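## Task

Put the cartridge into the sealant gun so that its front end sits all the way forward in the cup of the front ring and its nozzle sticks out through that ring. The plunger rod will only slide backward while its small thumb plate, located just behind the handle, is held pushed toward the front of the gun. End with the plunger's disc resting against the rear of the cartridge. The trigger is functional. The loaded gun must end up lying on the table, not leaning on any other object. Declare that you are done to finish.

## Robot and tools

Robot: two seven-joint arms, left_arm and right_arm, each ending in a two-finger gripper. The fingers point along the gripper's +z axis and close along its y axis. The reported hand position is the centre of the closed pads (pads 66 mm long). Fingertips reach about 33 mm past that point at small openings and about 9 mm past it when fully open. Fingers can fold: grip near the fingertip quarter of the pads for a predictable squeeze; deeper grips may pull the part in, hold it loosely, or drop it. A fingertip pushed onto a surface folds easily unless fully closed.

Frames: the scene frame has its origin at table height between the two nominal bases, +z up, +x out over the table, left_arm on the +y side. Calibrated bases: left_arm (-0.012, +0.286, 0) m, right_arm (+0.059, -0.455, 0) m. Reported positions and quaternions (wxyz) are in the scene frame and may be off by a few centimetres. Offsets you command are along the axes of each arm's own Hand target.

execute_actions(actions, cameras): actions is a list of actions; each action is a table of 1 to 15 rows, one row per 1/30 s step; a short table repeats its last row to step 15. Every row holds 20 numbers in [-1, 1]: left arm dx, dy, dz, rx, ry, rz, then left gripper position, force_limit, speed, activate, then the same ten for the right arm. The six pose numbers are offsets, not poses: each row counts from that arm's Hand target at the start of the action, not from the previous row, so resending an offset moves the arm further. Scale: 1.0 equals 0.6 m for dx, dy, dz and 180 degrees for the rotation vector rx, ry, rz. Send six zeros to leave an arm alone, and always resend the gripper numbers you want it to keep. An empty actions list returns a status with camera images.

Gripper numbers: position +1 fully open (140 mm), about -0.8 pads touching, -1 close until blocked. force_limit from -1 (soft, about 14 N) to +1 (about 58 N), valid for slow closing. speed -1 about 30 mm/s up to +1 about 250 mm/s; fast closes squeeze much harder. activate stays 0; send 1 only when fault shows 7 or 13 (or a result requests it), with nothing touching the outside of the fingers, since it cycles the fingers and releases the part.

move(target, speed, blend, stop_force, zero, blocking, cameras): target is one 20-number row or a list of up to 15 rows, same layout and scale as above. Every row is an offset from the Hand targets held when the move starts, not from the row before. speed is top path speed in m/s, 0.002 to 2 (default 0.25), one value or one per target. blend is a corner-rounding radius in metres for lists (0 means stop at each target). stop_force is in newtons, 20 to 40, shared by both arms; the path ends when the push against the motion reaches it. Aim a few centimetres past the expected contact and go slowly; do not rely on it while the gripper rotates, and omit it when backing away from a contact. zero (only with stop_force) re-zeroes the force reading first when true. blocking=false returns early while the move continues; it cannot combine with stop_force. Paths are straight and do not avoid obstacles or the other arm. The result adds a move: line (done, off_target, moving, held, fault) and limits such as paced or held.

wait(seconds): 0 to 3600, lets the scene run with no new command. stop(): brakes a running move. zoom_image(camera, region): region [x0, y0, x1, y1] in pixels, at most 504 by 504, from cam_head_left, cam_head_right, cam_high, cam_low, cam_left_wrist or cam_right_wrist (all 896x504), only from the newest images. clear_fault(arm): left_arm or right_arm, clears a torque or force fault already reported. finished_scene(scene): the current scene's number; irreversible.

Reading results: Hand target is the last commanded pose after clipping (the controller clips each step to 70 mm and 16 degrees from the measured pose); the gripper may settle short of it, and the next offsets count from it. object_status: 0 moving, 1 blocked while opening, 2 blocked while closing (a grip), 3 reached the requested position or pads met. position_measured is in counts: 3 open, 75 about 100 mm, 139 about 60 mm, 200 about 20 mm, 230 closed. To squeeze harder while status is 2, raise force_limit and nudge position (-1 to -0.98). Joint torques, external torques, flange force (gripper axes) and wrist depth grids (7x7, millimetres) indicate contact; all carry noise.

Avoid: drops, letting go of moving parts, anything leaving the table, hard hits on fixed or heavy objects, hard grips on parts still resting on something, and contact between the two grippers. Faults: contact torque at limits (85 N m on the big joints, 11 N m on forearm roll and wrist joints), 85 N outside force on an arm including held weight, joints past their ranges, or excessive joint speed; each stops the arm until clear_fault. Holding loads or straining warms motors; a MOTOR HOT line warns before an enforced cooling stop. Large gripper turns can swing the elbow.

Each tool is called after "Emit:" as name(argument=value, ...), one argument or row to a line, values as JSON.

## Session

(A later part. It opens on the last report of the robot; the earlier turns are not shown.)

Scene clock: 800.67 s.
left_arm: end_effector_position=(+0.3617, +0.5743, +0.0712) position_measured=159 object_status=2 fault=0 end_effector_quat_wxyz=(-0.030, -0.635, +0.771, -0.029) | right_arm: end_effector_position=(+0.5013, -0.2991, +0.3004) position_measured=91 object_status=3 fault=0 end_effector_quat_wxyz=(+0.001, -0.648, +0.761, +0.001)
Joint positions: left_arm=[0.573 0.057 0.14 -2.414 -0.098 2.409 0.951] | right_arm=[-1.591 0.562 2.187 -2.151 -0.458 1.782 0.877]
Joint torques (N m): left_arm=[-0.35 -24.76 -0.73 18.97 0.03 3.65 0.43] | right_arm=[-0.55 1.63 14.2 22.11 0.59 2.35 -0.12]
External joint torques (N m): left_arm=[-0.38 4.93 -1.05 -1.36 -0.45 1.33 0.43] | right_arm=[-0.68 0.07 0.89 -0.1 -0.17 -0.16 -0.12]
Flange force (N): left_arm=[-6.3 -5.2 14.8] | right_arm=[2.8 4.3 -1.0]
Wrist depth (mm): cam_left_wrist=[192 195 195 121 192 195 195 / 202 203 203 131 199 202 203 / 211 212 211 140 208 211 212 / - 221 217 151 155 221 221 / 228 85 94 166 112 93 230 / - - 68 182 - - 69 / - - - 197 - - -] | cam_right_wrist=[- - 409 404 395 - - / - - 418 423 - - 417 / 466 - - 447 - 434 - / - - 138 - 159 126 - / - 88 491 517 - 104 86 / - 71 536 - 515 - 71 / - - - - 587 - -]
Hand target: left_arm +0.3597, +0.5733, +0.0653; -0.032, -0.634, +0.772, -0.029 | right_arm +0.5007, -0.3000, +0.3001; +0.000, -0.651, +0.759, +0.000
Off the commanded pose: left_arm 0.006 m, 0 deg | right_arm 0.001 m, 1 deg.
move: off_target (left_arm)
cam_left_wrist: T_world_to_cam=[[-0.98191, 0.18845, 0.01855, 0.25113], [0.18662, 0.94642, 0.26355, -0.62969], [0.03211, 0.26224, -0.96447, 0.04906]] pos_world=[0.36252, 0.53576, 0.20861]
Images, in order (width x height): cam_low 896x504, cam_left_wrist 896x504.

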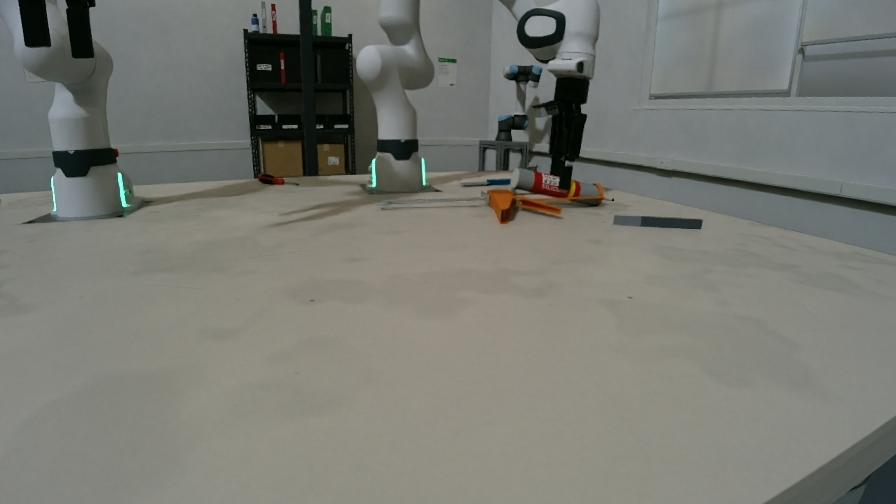

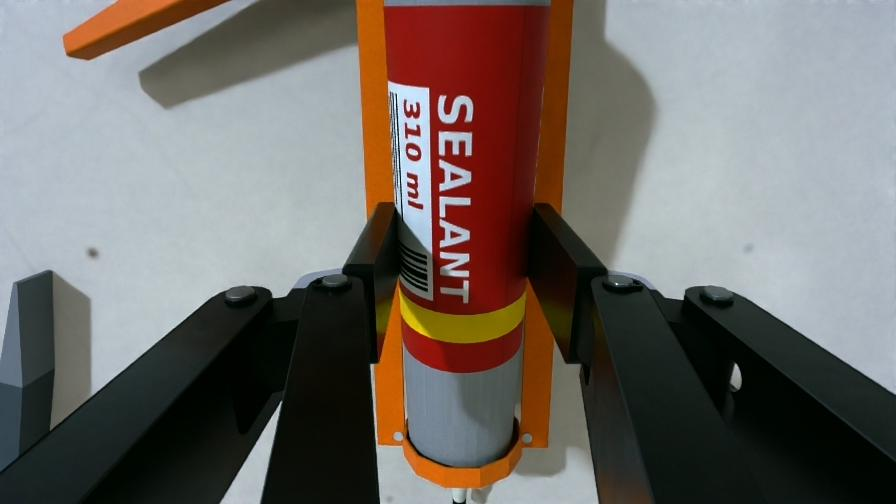

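Emit:
move(
  target=[-0.016,0,-0.015,0,0,0,-1,-0.1,-1,0,0,0,0,0,0,0,0.3,0,-1,0],
  speed=0.03,
  cameras=["cam_left_wrist","cam_low","cam_high"],
)

Emit:
zoom_image(
  camera="cam_low",
  region=[480, 140, 640, 240],
)

Emit:
zoom_image(
  camera="cam_high",
  region=[530, 190, 670, 290],
)

Scene clock: 813.17 s.
left_arm: end_effector_position=(+0.3620, +0.5802, +0.0722) position_measured=159 object_status=2 fault=0 end_effector_quat_wxyz=(-0.034, -0.634, +0.772, -0.029) | right_arm: end_effector_position=(+0.5013, -0.2991, +0.3004) position_measured=91 object_status=3 fault=0 end_effector_quat_wxyz=(+0.001, -0.648, +0.761, +0.001)
Joint positions: left_arm=[0.579 0.071 0.144 -2.391 -0.098 2.391 0.963] | right_arm=[-1.591 0.562 2.187 -2.151 -0.458 1.782 0.877]
Joint velocities: left_arm=[0.001 0.001 0.001 0.002 -0.001 -0.003 0.005] | right_arm=[within noise]
Joint torques (N m): left_arm=[0.48 -31.24 0.91 23.85 0.8 2.72 0.26] | right_arm=[-0.54 1.61 14.2 22.14 0.59 2.33 -0.11]
External joint torques (N m): left_arm=[0.5 -0.98 0.58 3.42 0.31 0.43 0.26] | right_arm=[-0.51 -0.01 1.08 -0.05 -0.16 -0.15 -0.11]
Flange force (N): left_arm=[-7.6 -4.2 -3.5] | right_arm=[2.4 4.3 -1.3]
Wrist depth (mm): cam_left_wrist=[193 196 195 122 175 197 197 / 204 203 204 132 201 208 206 / 212 213 215 140 210 213 214 / 219 222 218 151 156 223 223 / - 85 94 166 112 93 230 / - - 72 184 - - 69 / - - - 197 - - -] | cam_right_wrist=[410 - - - - 399 425 / - - 434 - - - - / - - - - 438 - - / - - 142 473 161 125 469 / - 89 124 543 491 104 86 / - 71 525 - - - 71 / - - - - - - -]
Hand target: left_arm +0.3616, +0.5835, +0.0734; -0.032, -0.634, +0.772, -0.029 | right_arm +0.5007, -0.3000, +0.3001; +0.000, -0.651, +0.759, +0.000
Off the commanded pose: left_arm 0.004 m, 0 deg | right_arm 0.001 m, 1 deg.
move: off_target (left_arm)
cam_left_wrist: T_world_to_cam=[[-0.98116, 0.19182, 0.02307, 0.24762], [0.19121, 0.94706, 0.25791, -0.63725], [0.02763, 0.25746, -0.96589, 0.05305]] pos_world=[0.36334, 0.54236, 0.20988]
Images, in order (width x height): cam_high 896x504, cam_low 896x504, cam_left_wrist 896x504.

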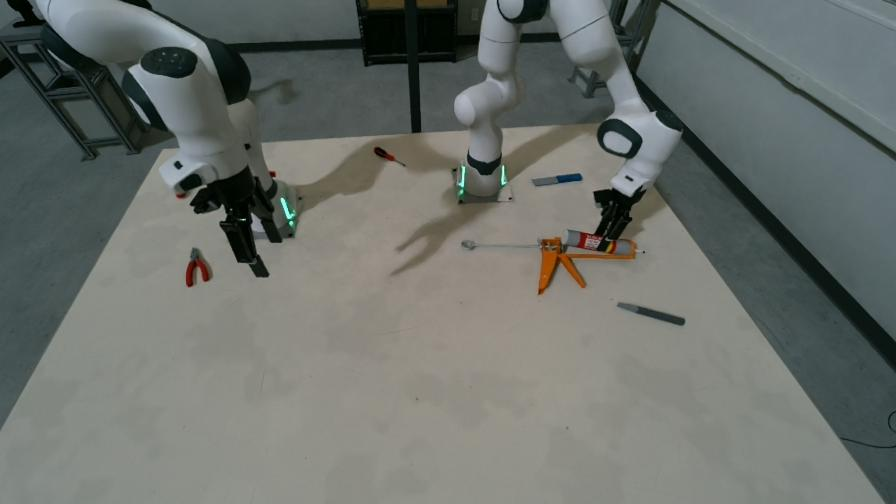

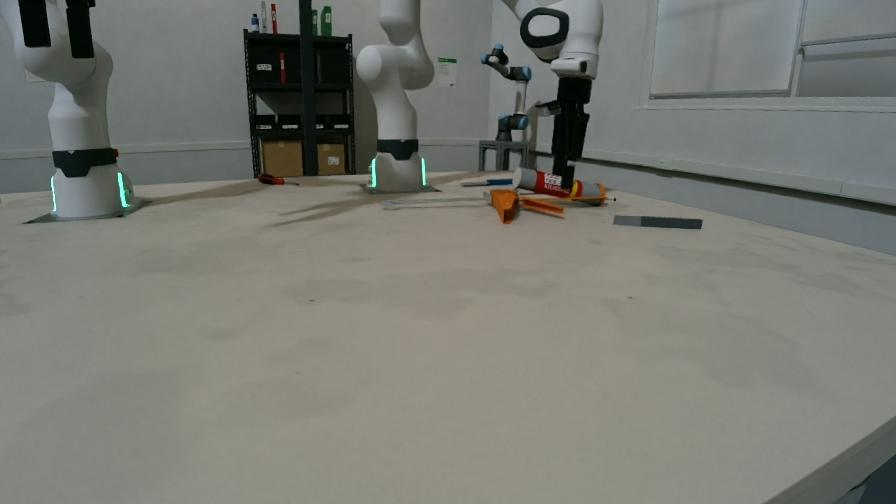

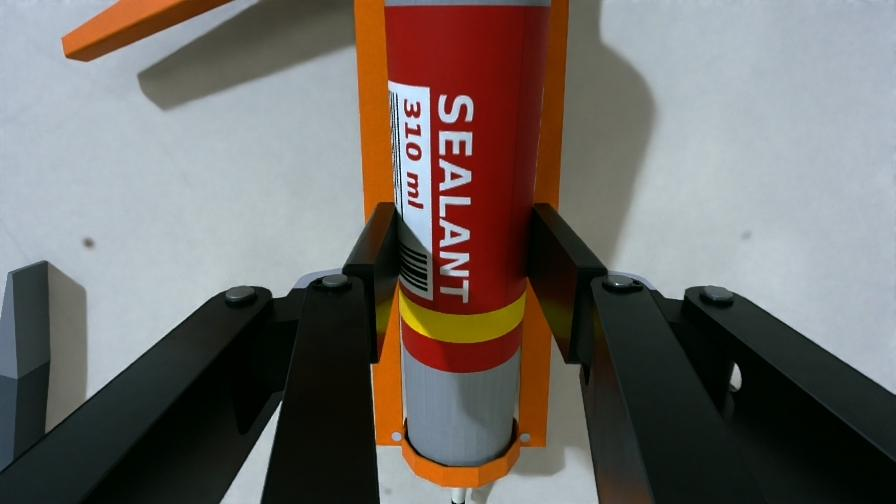

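Scaled by 3.150 from the camera's image (finer frame: 1280x720).

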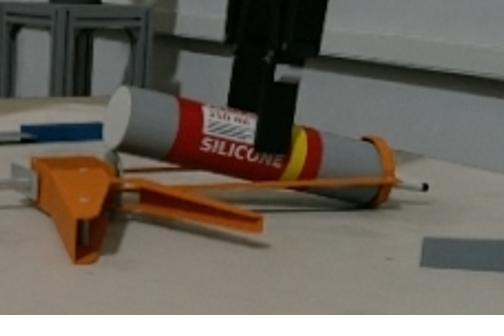

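Scaled by 3.600 from the camera's image (finer frame: 1280x720).

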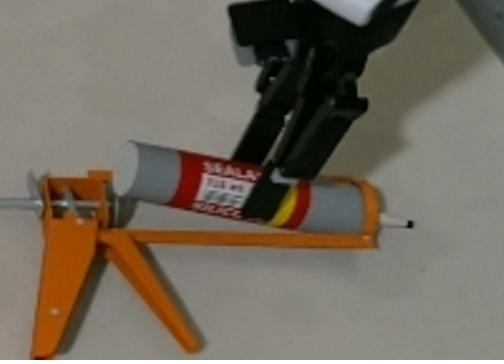

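Emit:
move(
  target=[
    [0.083,0,-0.017,0,0,0,-1,-0.1,-1,0,0,0,0,0,0,0,0.3,0,-1,0],
    [0.1345,0.01,-0.156,0,0,0,-1,-0.1,-1,0,0,0,0,0,0,0,0.3,0,-1,0],
    [0.1347,0.1813,-0.0842,0,-0.0545,0,-1,-0.1,-1,0,0,0,0,0,0,0,0.3,0,-1,0],
    [0.1237,0.1813,0.0453,0,-0.0545,0,-1,-0.1,-1,0,0,0,0,0,0,0,0.3,0,-1,0],
  ],
  speed=[0.05,0.12,0.15,0.06],
  blend=[0.01,0.02,0.01,0],
  cameras=["cam_left_wrist","cam_low"],
)

Emit:
zoom_image(
  camera="cam_low",
  region=[460, 120, 680, 240],
)

Scene clock: 872.83 s.
left_arm: end_effector_position=(+0.2391, +0.5287, +0.0525) position_measured=159 object_status=2 fault=0 end_effector_quat_wxyz=(+0.032, -0.633, +0.773, +0.025) | right_arm: end_effector_position=(+0.5013, -0.2991, +0.3004) position_measured=91 object_status=3 fault=0 end_effector_quat_wxyz=(+0.001, -0.648, +0.761, +0.001)
Joint positions: left_arm=[0.71 -0.314 0.085 -2.942 0.164 2.692 0.816] | right_arm=[-1.591 0.562 2.187 -2.151 -0.458 1.782 0.877]
Joint velocities: left_arm=[0 0.001 0.001 0 -0.001 0.005 -0.002] | right_arm=[within noise]
Joint torques (N m): left_arm=[0.51 -14.77 -1.51 20.05 0.71 3.39 -0.14] | right_arm=[-0.55 1.61 14.22 22.13 0.58 2.34 -0.09]
External joint torques (N m): left_arm=[0.47 0.3 -0.82 1.59 0.41 0.76 -0.14] | right_arm=[-0.51 -0.06 1.05 -0.17 -0.17 -0.17 -0.09]
Flange force (N): left_arm=[-3.7 -3.8 4.5] | right_arm=[2.4 4.4 -1.0]
Wrist depth (mm): cam_left_wrist=[163 151 166 124 165 167 - / 175 158 178 133 175 178 180 / 187 169 190 142 187 188 190 / 180 204 179 151 157 204 202 / 213 85 94 166 112 93 217 / - - 72 182 231 - 69 / - - - 201 - - -] | cam_right_wrist=[425 - 411 - - - 417 / - 447 - - 428 430 - / 463 443 - - - - - / - 483 126 498 159 127 475 / - 89 124 - 510 104 86 / - 71 - - 537 - 71 / - - - 594 - - -]
Hand target: left_arm +0.2402, +0.5298, +0.0523; +0.034, -0.634, +0.772, +0.026 | right_arm +0.5007, -0.3000, +0.3001; +0.000, -0.651, +0.759, +0.000
Off the commanded pose: left_arm 0.002 m, 0 deg | right_arm 0.001 m, 1 deg.
move: done
cam_left_wrist: T_world_to_cam=[[-0.98134, 0.191, 0.02216, 0.13788], [0.18271, 0.89038, 0.41694, -0.53631], [0.0599, 0.41321, -0.90866, -0.04242]] pos_world=[0.23584, 0.46871, 0.18201]
Images, in order (width x height): cam_low 896x504, cam_left_wrist 896x504.

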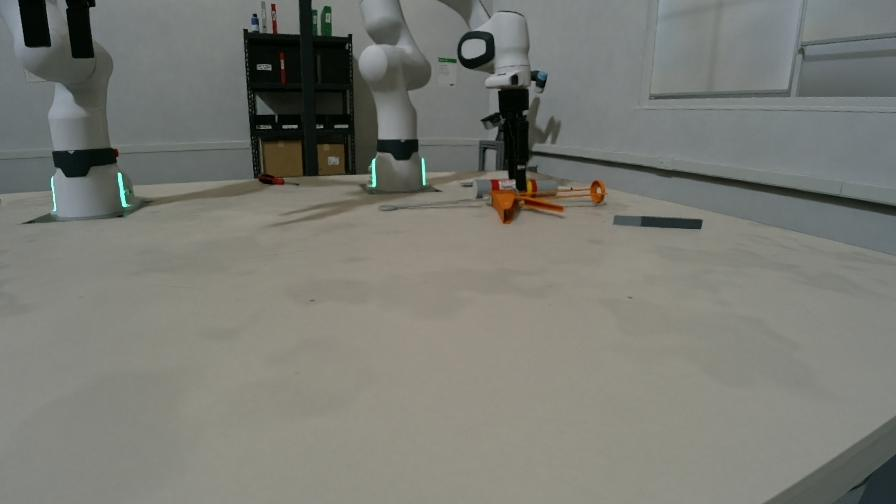

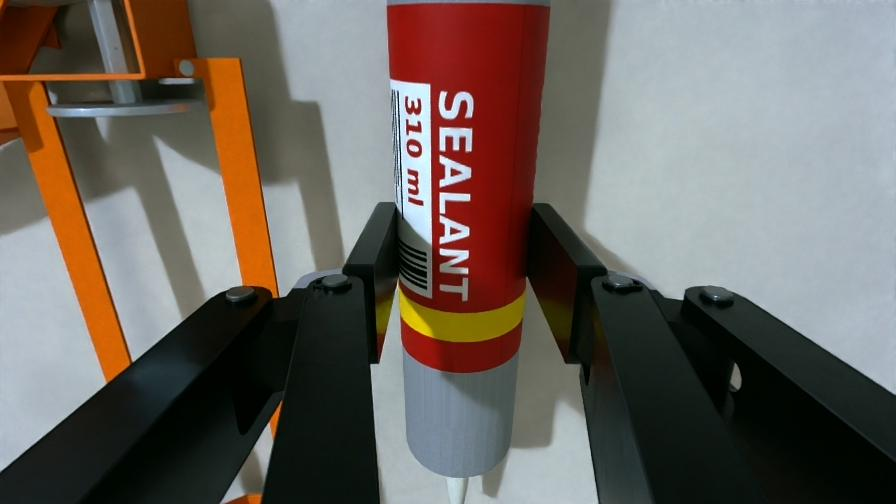

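Scaled by 2.291 from the camera's image (finer frame: 1280x720).

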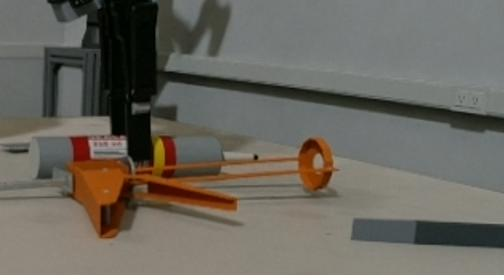

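Emit:
move(
  target=[
    [0,0,0,0,0,0,0.0,-0.1,-1,0,0,0,0,0,0,0,0.3,0,-1,0],
    [-0.0215,0,-0.249,0,0,0,-1,0,0,0,-0.3,0.2,0.1,0,-0.1,0,-0.1,0,0,0],
    [0.248,-0.184,-0.356,-0.0217,0.0217,-0.5,-1,0,0,0,-0.66,0.465,0.263,0,-0.222,0.013,-0.1,0,0,0],
  ],
  speed=[0.1,0.2,0.25],
  cameras=["cam_left_wrist","cam_right_wrist","cam_high"],
)

Scene clock: 910.13 s.
left_arm: end_effector_position=(+0.3152, +0.3465, +0.2527) position_measured=233 object_status=3 fault=0 end_effector_quat_wxyz=(+0.000, +0.995, -0.100, +0.002) | right_arm: end_effector_position=(+0.2840, +0.1325, +0.1402) position_measured=141 object_status=3 fault=0 end_effector_quat_wxyz=(+0.256, -0.595, +0.729, +0.223)
Joint positions: left_arm=[1.179 -1.025 -0.75 -2.59 -0.629 1.687 -0.588] | right_arm=[0.079 0.25 1.177 -2.566 0.21 3.341 1.086]
Joint velocities: left_arm=[0.001 0 0.001 0.001 0 -0.001 -0.005] | right_arm=[0.002 0 0 0 0 0.003 0]
Joint torques (N m): left_arm=[-0.1 4.76 13.87 21.49 0.67 2.64 -0.13] | right_arm=[-0.12 -15.32 6.41 19.1 -0.76 3.52 -0.03]
External joint torques (N m): left_arm=[-0.12 0.02 -0.27 1.39 -0.1 0 -0.13] | right_arm=[-0.12 -0.09 -0.04 0.7 -0.11 0.16 -0.01]
Flange force (N): left_arm=[3.8 -0.5 -2.4] | right_arm=[0.0 0.0 0.0]
Wrist depth (mm): cam_left_wrist=[349 359 326 335 358 348 348 / 368 350 349 369 - - 370 / 360 368 360 386 - 391 387 / - 374 371 117 421 409 - / 434 378 90 90 90 430 - / - - - 68 - 69 - / - - - - - 73 -] | cam_right_wrist=[- 229 - - 230 237 227 / - - - 247 259 267 277 / 322 - - 328 - 361 318 / - - - 335 128 397 382 / - 87 79 470 128 85 78 / - - 71 696 - 67 71 / - - - - - - 68]
Hand target: left_arm +0.3154, +0.3453, +0.2530; +0.001, +0.995, -0.097, +0.002 | right_arm +0.2849, +0.1337, +0.1422; +0.259, -0.597, +0.726, +0.222
Off the commanded pose: left_arm 0.001 m, 0 deg | right_arm 0.002 m, 1 deg.
move: done
cam_left_wrist: T_world_to_cam=[[-0.19463, -0.98057, 0.0244, 0.40044], [-0.92109, 0.19126, 0.33914, 0.13843], [-0.33721, 0.04353, -0.94042, 0.47156]] pos_world=[0.36446, 0.34565, 0.38675]
cam_right_wrist: T_world_to_cam=[[-0.97922, 0.2023, 0.01421, 0.25835], [0.11191, 0.48058, 0.86978, -0.21646], [0.16912, 0.8533, -0.49323, 0.05138]] pos_world=[0.26851, 0.00793, 0.20994]
Images, in order (width x height): cam_high 896x504, cam_left_wrist 896x504, cam_right_wrist 896x504.

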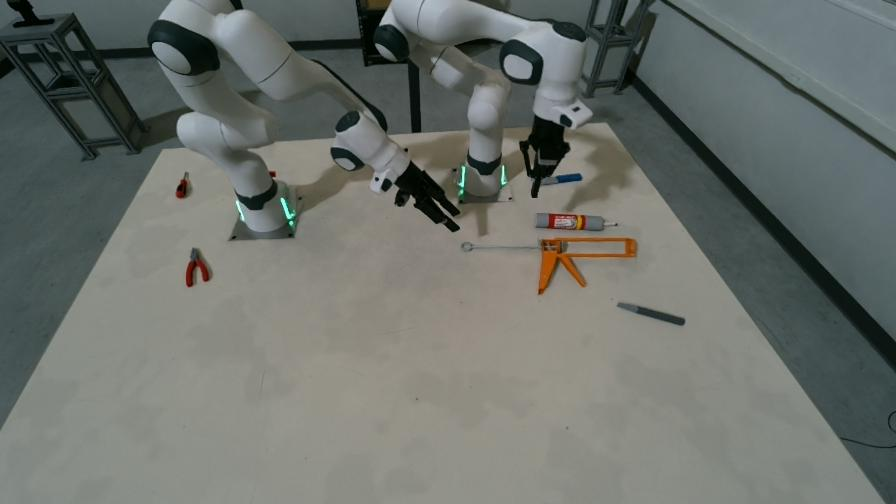

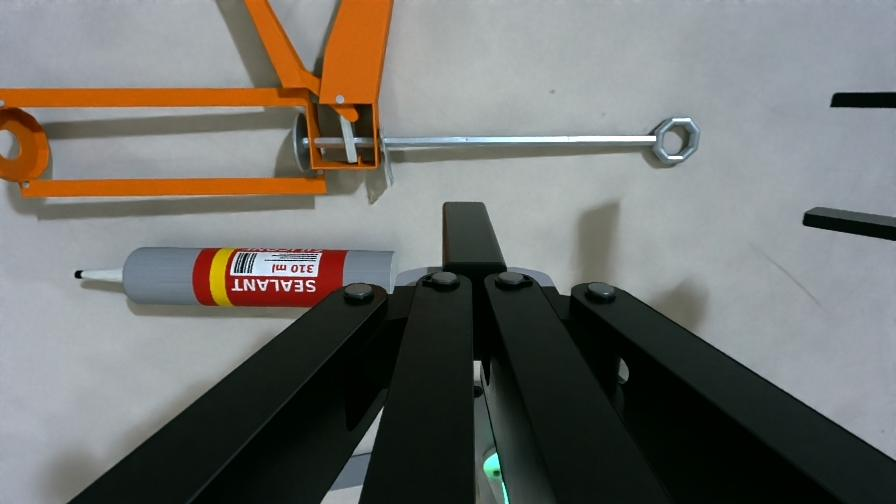

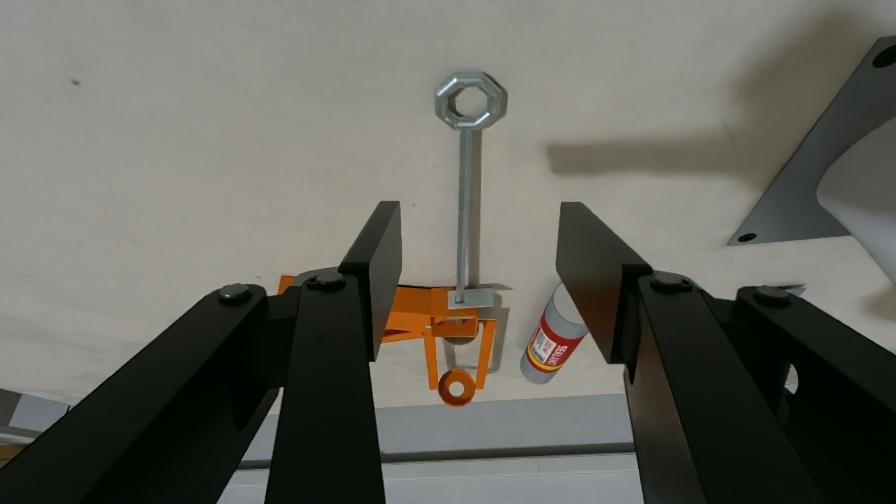

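Emit:
move(
  target=[
    [-0.0138,-0.0493,0.25,0,0,0,-1,0,0,0,0.0083,0.0029,0.192,0,0,0,-0.1,1,0,0],
    [-0.0138,-0.0493,0.347,0,0,0,-1,0,0,0,0.0083,0.0029,0.192,0,0,0,-1,1,-1,0],
  ],
  speed=[0.15,0.1],
  cameras=["cam_left_wrist","cam_right_wrist"],
)

Scene clock: 946.70 s.
left_arm: end_effector_position=(+0.3123, +0.3751, +0.0446) position_measured=233 object_status=3 fault=0 end_effector_quat_wxyz=(+0.001, +0.995, -0.096, +0.000) | right_arm: end_effector_position=(+0.2947, +0.2023, +0.0500) position_measured=233 object_status=0 fault=0 end_effector_quat_wxyz=(+0.258, -0.596, +0.727, +0.223)
Joint positions: left_arm=[1.378 -0.689 -1.275 -2.842 -0.986 2.32 -0.426] | right_arm=[0.74 0.557 0.574 -2.297 0.278 3.468 0.981]
Joint torques (N m): left_arm=[0.02 3.57 11.93 14.86 0.59 2.94 0.26] | right_arm=[-0.09 -35.48 9.28 16.88 -1.12 3.49 0.06]
External joint torques (N m): left_arm=[0.01 0.75 -0.28 1.05 0.02 0.32 0.26] | right_arm=[-0.06 0.61 0.39 0.82 -0.13 0.23 0.08]
Flange force (N): left_arm=[4.5 -3.7 4.9] | right_arm=[0.2 -1.4 3.1]
Wrist depth (mm): cam_left_wrist=[159 134 132 162 163 162 161 / 171 147 143 171 170 169 169 / 180 156 158 162 176 175 177 / 187 168 190 141 189 189 189 / 202 202 90 90 90 198 203 / 191 - - 68 - 69 214 / - - - - - 73 -] | cam_right_wrist=[- 121 125 126 127 128 128 / 151 146 141 138 144 149 151 / 175 170 - 157 178 - 176 / 220 224 - 116 219 234 - / - - 79 83 89 - - / - - 72 - 67 66 - / - - - - - - -]
Hand target: left_arm +0.3136, +0.3754, +0.0447; +0.001, +0.995, -0.097, +0.002 | right_arm +0.2952, +0.2031, +0.0507; +0.259, -0.597, +0.726, +0.222
Off the commanded pose: left_arm 0.001 m, 0 deg | right_arm 0.001 m, 0 deg.
move: done
cam_left_wrist: T_world_to_cam=[[-0.18619, -0.98214, 0.02727, 0.43084], [-0.92158, 0.18419, 0.34172, 0.2035], [-0.34064, 0.0385, -0.93941, 0.27649]] pos_world=[0.36194, 0.37502, 0.17845]
cam_right_wrist: T_world_to_cam=[[-0.97998, 0.19886, 0.00922, 0.25716], [0.10562, 0.48011, 0.87083, -0.1709], [0.16874, 0.85437, -0.49151, -0.05478]] pos_world=[0.2793, 0.07772, 0.11953]

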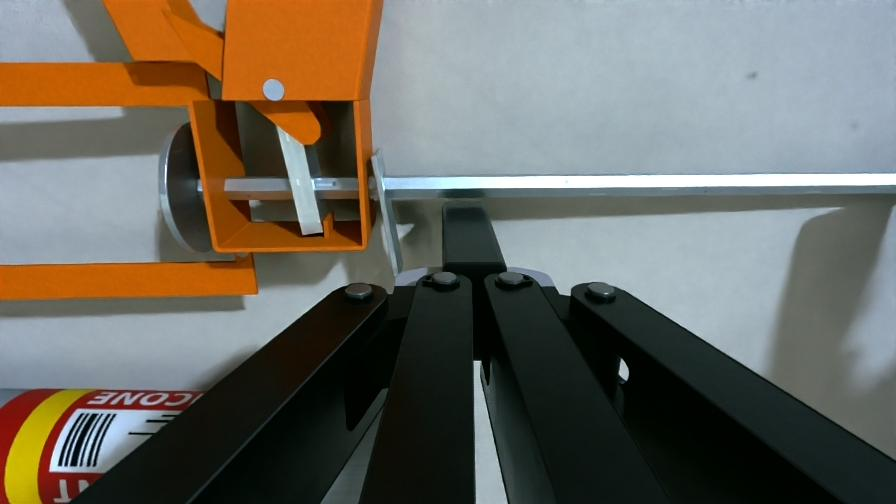

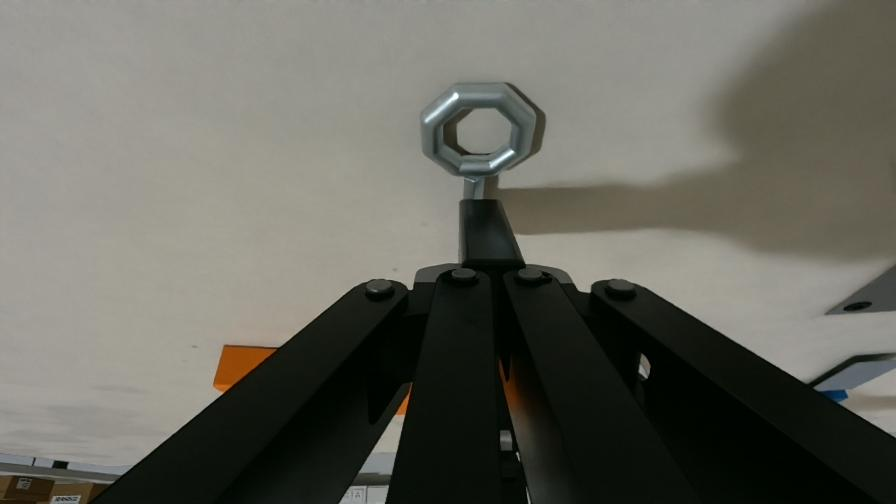

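Emit:
move(
  target=[
    [0,0,0,0,0,0,-1,0,0,0,0,0,0,0,0,0,-0.3,1,0,0],
    [0,0,0,0,0,0,-1,0,0,0,0.0139,0,0.0166,0,0,0,-0.3,1,0,0],
    [0,0,0,0,0,0,-1,0,0,0,0.0139,0,0.0166,0,0,0,-1,1,-1,0],
    [0,-0.033,0,0,0,0,-1,0,0,0,0.0139,0,0.0166,0,0,0,-1,1,-1,0],
  ],
  speed=0.05,
  cameras=["cam_left_wrist","cam_right_wrist"],
)

Scene clock: 962.20 s.
left_arm: end_effector_position=(+0.3161, +0.3910, +0.0438) position_measured=233 object_status=3 fault=0 end_effector_quat_wxyz=(+0.006, +0.996, -0.094, +0.000) | right_arm: end_effector_position=(+0.2959, +0.2031, +0.0388) position_measured=223 object_status=2 fault=0 end_effector_quat_wxyz=(+0.259, -0.594, +0.728, +0.223)
Joint positions: left_arm=[1.458 -0.654 -1.293 -2.817 -0.966 2.335 -0.392] | right_arm=[0.749 0.592 0.564 -2.286 0.271 3.495 0.979]
Joint velocities: left_arm=[0 -0.001 -0.001 0 0.002 0 0.006] | right_arm=[within noise]
Joint torques (N m): left_arm=[1.48 2.44 12.07 15.13 1.39 3.89 0.35] | right_arm=[-0.36 -35.49 9.7 15.74 -1.46 3.23 -0.04]
External joint torques (N m): left_arm=[1.47 -0.2 -0.05 1.03 0.84 1.29 0.35] | right_arm=[-0.32 1.37 0.42 0.07 -0.42 -0.04 -0.03]
Flange force (N): left_arm=[6.9 -10.5 7.9] | right_arm=[2.8 -3.0 2.5]
Wrist depth (mm): cam_left_wrist=[159 134 130 159 163 162 162 / 169 146 144 169 168 170 170 / 178 176 156 160 175 175 176 / 184 166 164 141 189 191 193 / 200 198 90 90 89 198 201 / 208 - - 68 - 69 211 / - - - - - 73 -] | cam_right_wrist=[115 115 113 113 118 115 116 / - 131 132 132 - - 135 / 157 158 159 154 - - - / - 199 193 121 120 - 209 / 266 - 82 83 89 250 288 / - - 71 - 67 68 - / - - - - - - -]
Hand target: left_arm +0.3175, +0.3948, +0.0446; +0.001, +0.995, -0.097, +0.002 | right_arm +0.2950, +0.2032, +0.0377; +0.259, -0.597, +0.726, +0.222
Off the commanded pose: left_arm 0.004 m, 1 deg | right_arm 0.001 m, 0 deg.
move: off_target (left_arm)
cam_left_wrist: T_world_to_cam=[[-0.18237, -0.98258, 0.03568, 0.44575], [-0.92217, 0.18352, 0.34047, 0.20491], [-0.34108, 0.02919, -0.93958, 0.28024]] pos_world=[0.36584, 0.39221, 0.17764]
cam_right_wrist: T_world_to_cam=[[-0.97881, 0.20453, 0.01018, 0.25676], [0.10865, 0.47656, 0.8724, -0.16189], [0.17358, 0.85502, -0.48868, -0.06279]] pos_world=[0.27981, 0.07833, 0.10794]

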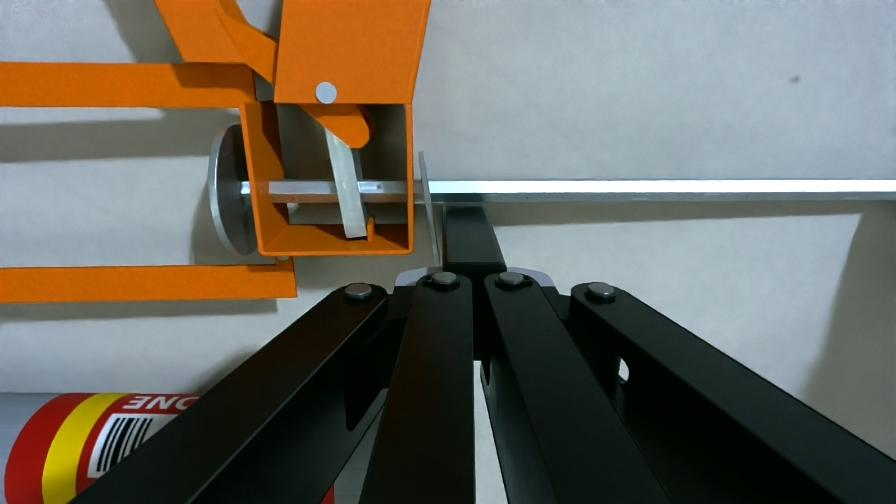

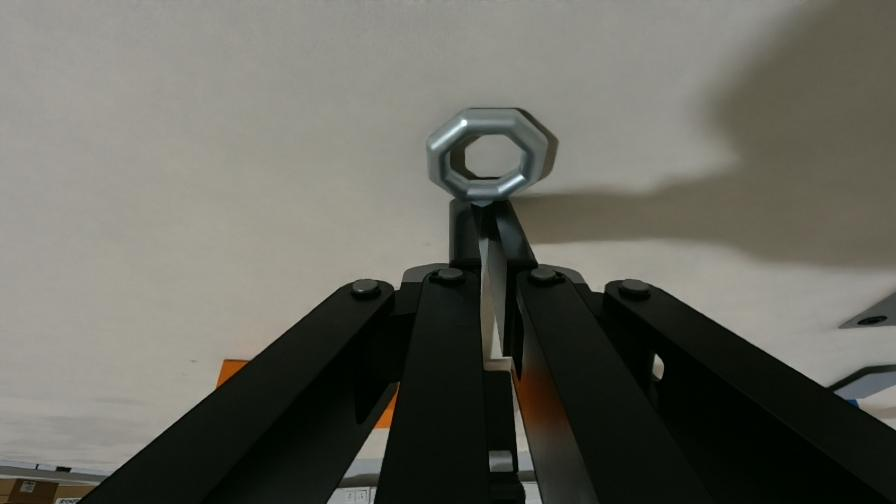

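Emit:
move(
  target=[0,-0.02,0,0,0,0,-1,0,0,0,0.0255,0,-0.0214,0,0,0,-1,1,-1,0],
  speed=0.04,
  cameras=["cam_left_wrist"],
)

Emit:
move(
  target=[0,-0.003,0,0,0,0,-1,0,0,0,0.0127,0,-0.0107,0,0,0,-1,1,-1,0],
  speed=0.04,
  cameras=["cam_left_wrist"],
)

Scene clock: 971.93 s.
left_arm: end_effector_position=(+0.3172, +0.3927, +0.0417) position_measured=233 object_status=3 fault=0 end_effector_quat_wxyz=(+0.017, +0.995, -0.097, -0.003) | right_arm: end_effector_position=(+0.2926, +0.1933, +0.0474) position_measured=223 object_status=2 fault=0 end_effector_quat_wxyz=(+0.270, -0.595, +0.722, +0.227)
Joint positions: left_arm=[1.506 -0.641 -1.314 -2.797 -0.963 2.318 -0.367] | right_arm=[0.695 0.574 0.61 -2.34 0.244 3.54 0.981]
Joint velocities: left_arm=[0 0 0 -0.002 -0.001 0 0.007] | right_arm=[within noise]
Joint torques (N m): left_arm=[5.24 -1.79 14.26 13.96 1.95 7.15 0.5] | right_arm=[-3.25 -33.34 7.69 8.13 -0.3 1.66 -0.02]
External joint torques (N m): left_arm=[5.24 -4.74 2.07 -0.18 1.41 4.62 0.5] | right_arm=[-3.17 1.78 -1.84 -7.12 0.78 -1.63 0]
Flange force (N): left_arm=[3.0 -19.6 9.0] | right_arm=[14.9 -5.3 -19.8]
Wrist depth (mm): cam_left_wrist=[155 128 125 157 160 161 161 / 140 141 131 166 168 169 171 / 172 173 152 172 175 177 179 / 180 181 165 141 188 190 190 / 193 194 90 90 90 199 203 / 202 - - 68 - 69 215 / - - - - - 73 -] | cam_right_wrist=[118 122 123 122 126 123 124 / 143 143 138 139 140 145 153 / 174 191 175 161 176 - 171 / - 224 213 120 120 - - / 307 286 82 84 89 83 286 / - - 71 - 67 68 - / - - - - - - -]
Hand target: left_arm +0.3198, +0.4066, +0.0446; +0.001, +0.995, -0.097, +0.002 | right_arm +0.2913, +0.1835, +0.0377; +0.259, -0.597, +0.726, +0.222
Off the commanded pose: left_arm 0.014 m, 2 deg | right_arm 0.014 m, 1 deg.
move: off_target (left_arm, right_arm)
cam_left_wrist: T_world_to_cam=[[-0.18924, -0.98022, 0.05798, 0.44792], [-0.91764, 0.19756, 0.34482, 0.19919], [-0.34946, 0.01205, -0.93688, 0.28787]] pos_world=[0.36815, 0.39624, 0.17504]

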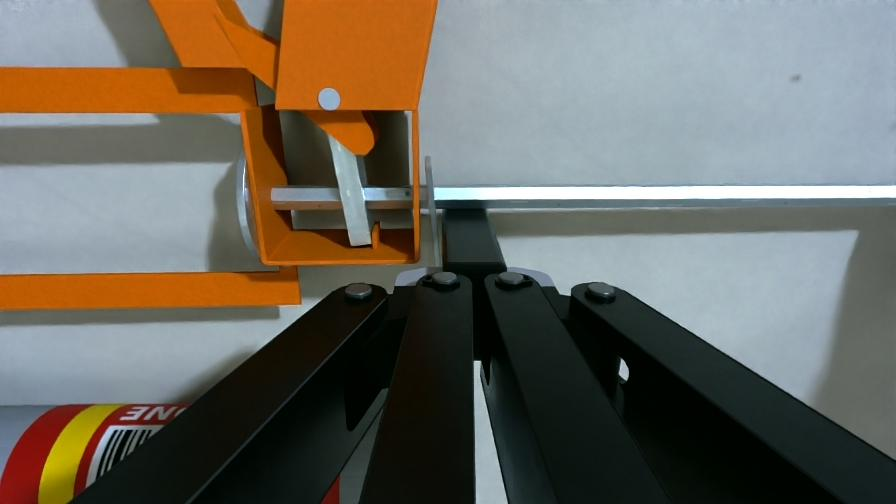

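Scene clock: 972.83 s.
left_arm: end_effector_position=(+0.3166, +0.3887, +0.0411) position_measured=233 object_status=3 fault=0 end_effector_quat_wxyz=(+0.022, +0.994, -0.103, -0.006) | right_arm: end_effector_position=(+0.2911, +0.1852, +0.0483) position_measured=223 object_status=2 fault=0 end_effector_quat_wxyz=(+0.271, -0.595, +0.721, +0.228)
Joint positions: left_arm=[1.512 -0.648 -1.321 -2.792 -0.969 2.298 -0.354] | right_arm=[0.666 0.566 0.632 -2.37 0.233 3.558 0.983]
Joint velocities: left_arm=[0.001 0 -0.001 -0.001 0.002 -0.001 0.006] | right_arm=[within noise]
Joint torques (N m): left_arm=[7.43 -2.94 15.48 12.9 1.94 8.99 0.28] | right_arm=[-3.76 -33.41 7.52 6.22 -0.15 1.48 0.02]
External joint torques (N m): left_arm=[7.41 -6.16 3.06 -1.22 1.39 6.48 0.28] | right_arm=[-3.67 0.71 -2.09 -8.68 0.94 -1.82 0.04]
Flange force (N): left_arm=[2.2 -25.8 14.0] | right_arm=[16.4 -5.1 -28.2]
Wrist depth (mm): cam_left_wrist=[153 128 124 155 159 160 162 / 138 140 135 165 167 170 172 / 170 171 150 172 176 176 177 / 178 179 153 142 187 190 192 / 191 191 90 90 90 200 203 / 200 - - 68 - 69 218 / - - - - - 73 -] | cam_right_wrist=[123 119 124 120 124 124 124 / 144 145 144 140 141 - - / 176 175 177 153 171 172 - / - - - 126 206 - 230 / 286 290 82 84 89 83 - / - - 71 - 67 69 - / - - - - - - -]
Hand target: left_arm +0.3201, +0.4083, +0.0446; +0.001, +0.995, -0.097, +0.002 | right_arm +0.2894, +0.1738, +0.0377; +0.259, -0.597, +0.726, +0.222
Off the commanded pose: left_arm 0.020 m, 3 deg | right_arm 0.016 m, 2 deg.
move: off_target (left_arm, right_arm)
cam_left_wrist: T_world_to_cam=[[-0.19985, -0.97733, 0.06992, 0.44572], [-0.91323, 0.21165, 0.34815, 0.1926], [-0.35505, 0.00572, -0.93483, 0.29125]] pos_world=[0.36837, 0.39319, 0.17405]

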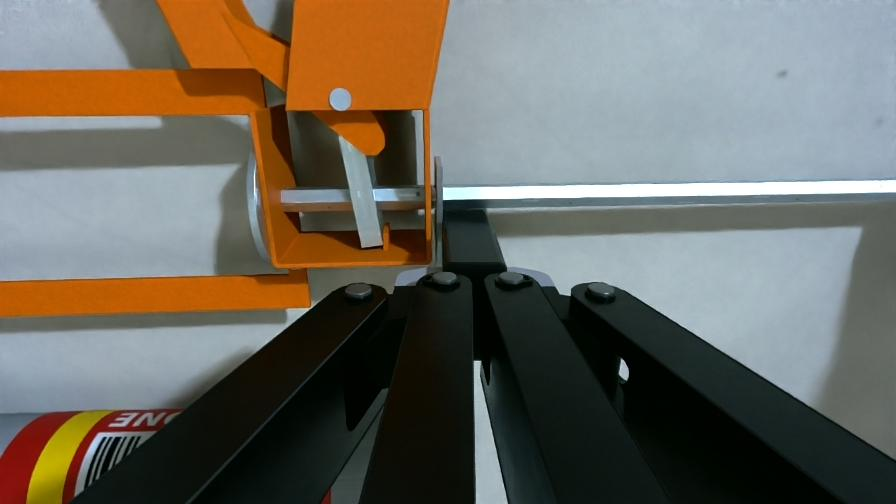

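Emit:
move(
  target=[
    [0,0.09,0,0,0,0,-1,0,0,0,-0.0085,0,0.007,0,0,0,-1,1,-1,0],
    [0,0.09,0,0,0,0,-1,0,0,0,-0.0085,0,0.007,0,0,0,-0.3,1,-1,0],
    [0,0.09,-0.2,0,0,0,-1,0,0,0,-0.0085,0,-0.24,0,0,0,-0.3,1,-1,0],
  ],
  speed=[0.04,0.05,0.15],
  cameras=["cam_left_wrist"],
)

Scene clock: 991.67 s.
left_arm: end_effector_position=(+0.3097, +0.3559, +0.1640) position_measured=233 object_status=3 fault=0 end_effector_quat_wxyz=(+0.002, +0.995, -0.099, +0.003) | right_arm: end_effector_position=(+0.2745, +0.0868, +0.1517) position_measured=167 object_status=3 fault=0 end_effector_quat_wxyz=(+0.269, -0.596, +0.723, +0.223)
Joint positions: left_arm=[1.188 -0.99 -0.909 -2.762 -0.776 1.896 -0.527] | right_arm=[-0.14 0.082 1.116 -2.625 -0.985 3.434 2.128]
Joint velocities: left_arm=[within noise] | right_arm=[0 -0.001 0.001 -0.001 0 0 0.005]
Joint torques (N m): left_arm=[-0.12 3.53 13.73 19.67 1.06 2.58 -0.11] | right_arm=[-1.09 -8.76 2.98 17.71 0.96 3.11 0.25]
External joint torques (N m): left_arm=[-0.17 -0.73 -0.31 1.45 0.33 -0.04 -0.11] | right_arm=[-1.13 0.97 0.97 0.81 -0.39 -0.2 0.27]
Flange force (N): left_arm=[2.2 0.7 -3.1] | right_arm=[0.0 0.0 0.0]
Wrist depth (mm): cam_left_wrist=[- 280 245 269 271 266 265 / 258 278 261 285 284 283 282 / 297 277 276 272 299 299 299 / 319 317 317 117 316 316 317 / 287 285 90 90 90 326 337 / - - - 68 - 69 355 / - - - - - 73 -] | cam_right_wrist=[244 245 243 244 242 - - / - 286 285 - 287 - 286 / 350 348 - 350 341 348 322 / - 454 - 405 139 423 327 / - 84 89 489 - 89 300 / - 68 71 707 - 67 67 / - 68 - 369 - - 71]
Hand target: left_arm +0.3093, +0.3557, +0.1647; +0.001, +0.995, -0.097, +0.002 | right_arm +0.2742, +0.0865, +0.1514; +0.259, -0.597, +0.726, +0.222
Off the commanded pose: left_arm 0.001 m, 0 deg | right_arm 0.001 m, 1 deg.
move: done
cam_left_wrist: T_world_to_cam=[[-0.19214, -0.981, 0.02696, 0.40956], [-0.92209, 0.18987, 0.3372, 0.16269], [-0.33591, 0.03993, -0.94105, 0.38684]] pos_world=[0.35865, 0.35544, 0.29813]

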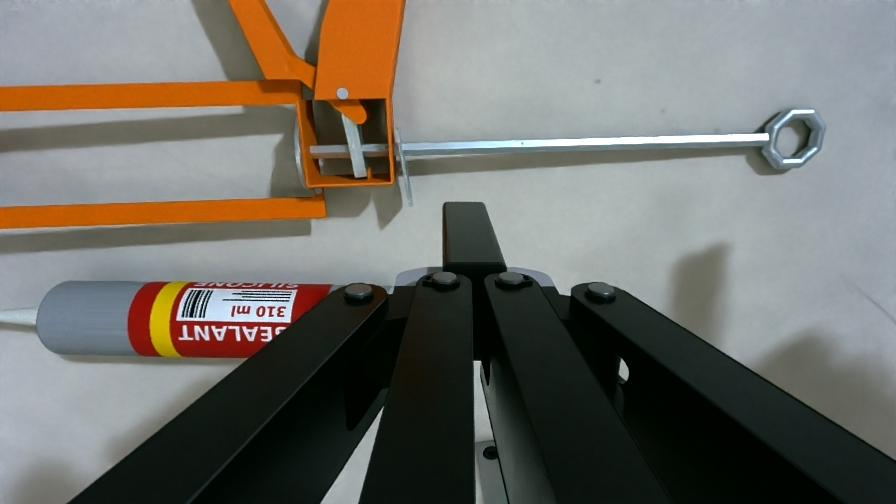

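Emit:
move(
  target=[
    [0,0,-0.1,0,0,0,0.1,0,0,0,0,0,0,0,0,0,-0.3,1,-1,0],
    [-0.1694,-0.2627,-0.0588,0,0,0.5,0.1,0,0,0,0,0,0,0,0,0,-0.3,1,-1,0],
  ],
  speed=0.25,
  blend=[0.02,0],
  cameras=["cam_left_wrist"],
)

Scene clock: 1011.93 s.
left_arm: end_effector_position=(+0.2392, +0.5287, +0.1990) position_measured=117 object_status=3 fault=0 end_effector_quat_wxyz=(-0.001, -0.638, +0.770, -0.003) | right_arm: end_effector_position=(+0.2745, +0.0868, +0.1517) position_measured=167 object_status=3 fault=0 end_effector_quat_wxyz=(+0.268, -0.595, +0.724, +0.224)
Joint positions: left_arm=[0.715 -0.603 0.083 -2.7 0.048 2.096 0.917] | right_arm=[-0.14 0.082 1.116 -2.625 -0.985 3.434 2.13]
Joint velocities: left_arm=[0 0 0.002 0.001 0 -0.001 0.006] | right_arm=[within noise]
Joint torques (N m): left_arm=[-0.59 -10.51 -1.52 25.92 1.22 2.8 0.24] | right_arm=[-0.82 -8.82 2.87 17.29 1.31 3.18 0.12]
External joint torques (N m): left_arm=[-0.62 0.26 0.05 1.71 0.56 0.29 0.24] | right_arm=[-0.78 0.92 0.95 0.42 -0.05 -0.12 0.14]
Flange force (N): left_arm=[-5.0 -3.0 -1.9] | right_arm=[0.0 0.0 0.0]
Wrist depth (mm): cam_left_wrist=[304 281 285 264 - 304 304 / 321 299 317 281 315 322 319 / 339 - - 294 340 - 335 / - 355 131 314 155 - 355 / - 89 105 362 122 91 90 / - 71 343 - - - 74 / - - 433 - - - 73] | cam_right_wrist=[237 251 242 242 - 252 - / - 276 - 275 - - 297 / - - 347 345 - 347 321 / 482 - - 427 135 443 328 / - - 89 495 - 89 298 / - 68 71 752 - 67 67 / - 68 - - - - 71]
Hand target: left_arm +0.2400, +0.5301, +0.1993; +0.000, -0.635, +0.773, -0.002 | right_arm +0.2743, +0.0866, +0.1511; +0.267, -0.595, +0.725, +0.224 (not the last commanded pose)
Off the commanded pose: left_arm 0.002 m, 1 deg | right_arm 0.001 m, 1 deg.
move: done
cam_left_wrist: T_world_to_cam=[[-0.98314, 0.18164, 0.02125, 0.14034], [0.17809, 0.92451, 0.33699, -0.5984], [0.04157, 0.33509, -0.94127, 0.14286]] pos_world=[0.2386, 0.47987, 0.33314]

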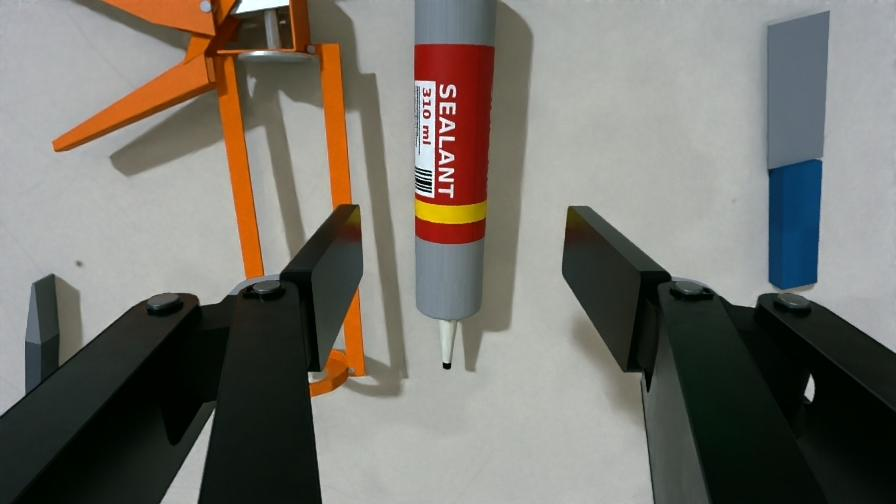

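Emit:
move(
  target=[
    [0,-0.012,0.247,0,0,0,0.1,0,0,0,0,0,0,0,0,0,-0.3,1,-1,0],
    [0,-0.012,0.247,0,0,0,-1,-0.1,-1,0,0,0,0,0,0,0,-0.3,1,-1,0],
    [0,-0.012,0.05,0,0,0,-1,-0.1,-1,0,0,0,0,0,0,0,-0.3,1,-1,0],
  ],
  speed=[0.15,0.1,0.12],
  cameras=["cam_left_wrist"],
)

Scene clock: 1023.13 s.
left_arm: end_effector_position=(+0.2464, +0.5270, +0.1664) position_measured=159 object_status=2 fault=0 end_effector_quat_wxyz=(-0.002, -0.634, +0.774, -0.003) | right_arm: end_effector_position=(+0.2745, +0.0868, +0.1517) position_measured=167 object_status=3 fault=0 end_effector_quat_wxyz=(+0.268, -0.595, +0.724, +0.224)
Joint positions: left_arm=[0.709 -0.538 0.077 -2.743 0.041 2.2 0.919] | right_arm=[-0.14 0.082 1.116 -2.625 -0.985 3.434 2.13]
Joint velocities: left_arm=[0 0 -0.001 0 0 -0.005 -0.001] | right_arm=[within noise]
Joint torques (N m): left_arm=[0.33 -14.34 -2.03 26.66 0.71 2.78 -0.1] | right_arm=[-0.81 -8.81 2.88 17.31 1.31 3.17 0.17]
External joint torques (N m): left_arm=[0.32 -2.13 -0.69 3.18 0.09 0.28 -0.1] | right_arm=[-0.8 0.92 0.92 0.4 -0.05 -0.14 0.19]
Flange force (N): left_arm=[-0.3 -1.1 -7.7] | right_arm=[0.0 0.0 0.0]
Wrist depth (mm): cam_left_wrist=[- 247 270 129 137 276 275 / 264 267 289 135 287 293 290 / - 302 306 143 295 305 298 / 319 - 314 151 151 321 319 / 337 84 94 161 112 94 336 / - - 72 172 - - 69 / - - - 183 - - -] | cam_right_wrist=[- 244 - - - - - / 282 287 - - - 283 298 / - 349 - - - 347 321 / - 440 397 143 135 447 335 / - - 89 488 - 89 313 / - 68 71 - - 67 67 / - 69 - - - - 71]
Hand target: left_arm +0.2472, +0.5286, +0.1693; +0.000, -0.635, +0.773, -0.002 | right_arm +0.2743, +0.0866, +0.1511; +0.267, -0.595, +0.725, +0.224
Off the commanded pose: left_arm 0.003 m, 0 deg | right_arm 0.001 m, 0 deg.
move: done
cam_left_wrist: T_world_to_cam=[[-0.98092, 0.19312, 0.02247, 0.14151], [0.18937, 0.92286, 0.33537, -0.58882], [0.04403, 0.33323, -0.94182, 0.11291]] pos_world=[0.24535, 0.47845, 0.30063]

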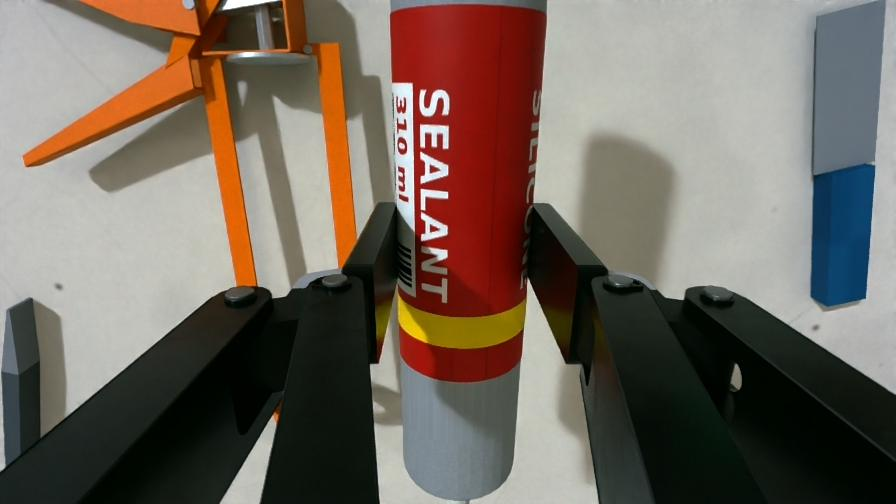

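Emit:
move(
  target=[-0.0135,-0.1855,-0.004,0,0.111,-0.006,-1,-0.1,-1,0,0,0,0,0,0,0,-0.3,1,-1,0],
  speed=0.2,
  cameras=["cam_left_wrist"],
)

Scene clock: 1040.60 s.
left_arm: end_effector_position=(+0.3573, +0.5150, +0.1705) position_measured=159 object_status=2 fault=0 end_effector_quat_wxyz=(-0.134, -0.633, +0.754, -0.110) | right_arm: end_effector_position=(+0.2745, +0.0868, +0.1517) position_measured=167 object_status=3 fault=0 end_effector_quat_wxyz=(+0.268, -0.595, +0.724, +0.224)
Joint positions: left_arm=[0.608 -0.039 0.119 -2.232 -0.227 1.913 0.977] | right_arm=[-0.14 0.082 1.116 -2.625 -0.985 3.434 2.13]
Joint velocities: left_arm=[0.001 0.002 -0.001 -0.001 0 -0.003 0.005] | right_arm=[within noise]
Joint torques (N m): left_arm=[-0.12 -30.09 -0.45 25.78 -0.32 1.49 0.22] | right_arm=[-0.81 -8.86 2.91 17.31 1.32 3.17 0.13]
External joint torques (N m): left_arm=[-0.07 -1.24 -0.24 3.11 -0.63 -0.12 0.21] | right_arm=[-0.79 0.84 0.96 0.47 -0.04 -0.13 0.15]
Flange force (N): left_arm=[-3.4 -4.7 -7.0] | right_arm=[0.0 0.0 0.0]
Wrist depth (mm): cam_left_wrist=[307 313 283 129 317 316 322 / 313 313 315 135 316 - - / 312 319 288 143 315 321 318 / 314 317 117 151 151 320 326 / - 84 94 161 112 93 324 / - - 72 172 - - 69 / - - - 184 - - -] | cam_right_wrist=[242 243 242 243 - 244 241 / 291 - - 286 - - 294 / - 352 - - 348 347 322 / - - - 400 135 441 336 / 639 - 89 497 - 89 311 / - 68 71 720 - 67 67 / - 69 - 511 - - 71]
Hand target: left_arm +0.3579, +0.5150, +0.1721; -0.134, -0.632, +0.755, -0.112 | right_arm +0.2743, +0.0866, +0.1511; +0.267, -0.595, +0.725, +0.224
Off the commanded pose: left_arm 0.002 m, 0 deg | right_arm 0.001 m, 0 deg.
move: done
cam_left_wrist: T_world_to_cam=[[-0.98372, 0.17747, 0.02845, 0.2607], [0.17759, 0.9841, 0.00198, -0.57059], [-0.02764, 0.007, -0.99959, 0.31939]] pos_world=[0.36661, 0.51302, 0.31297]

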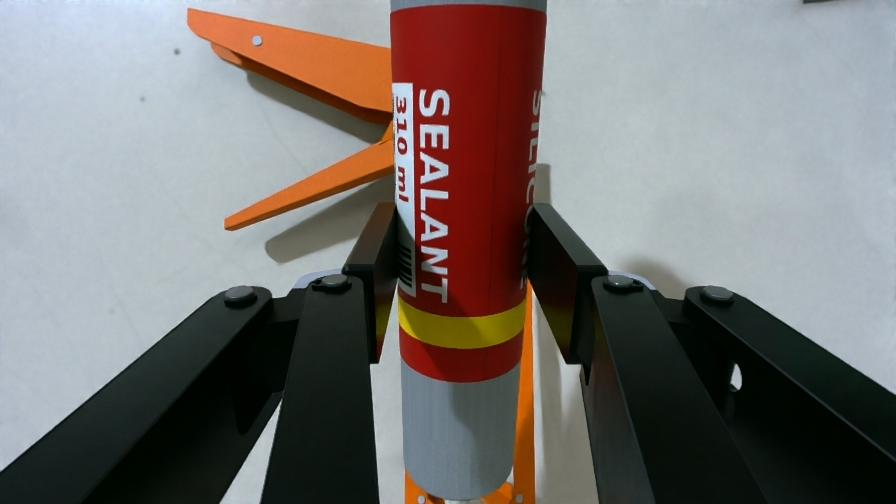

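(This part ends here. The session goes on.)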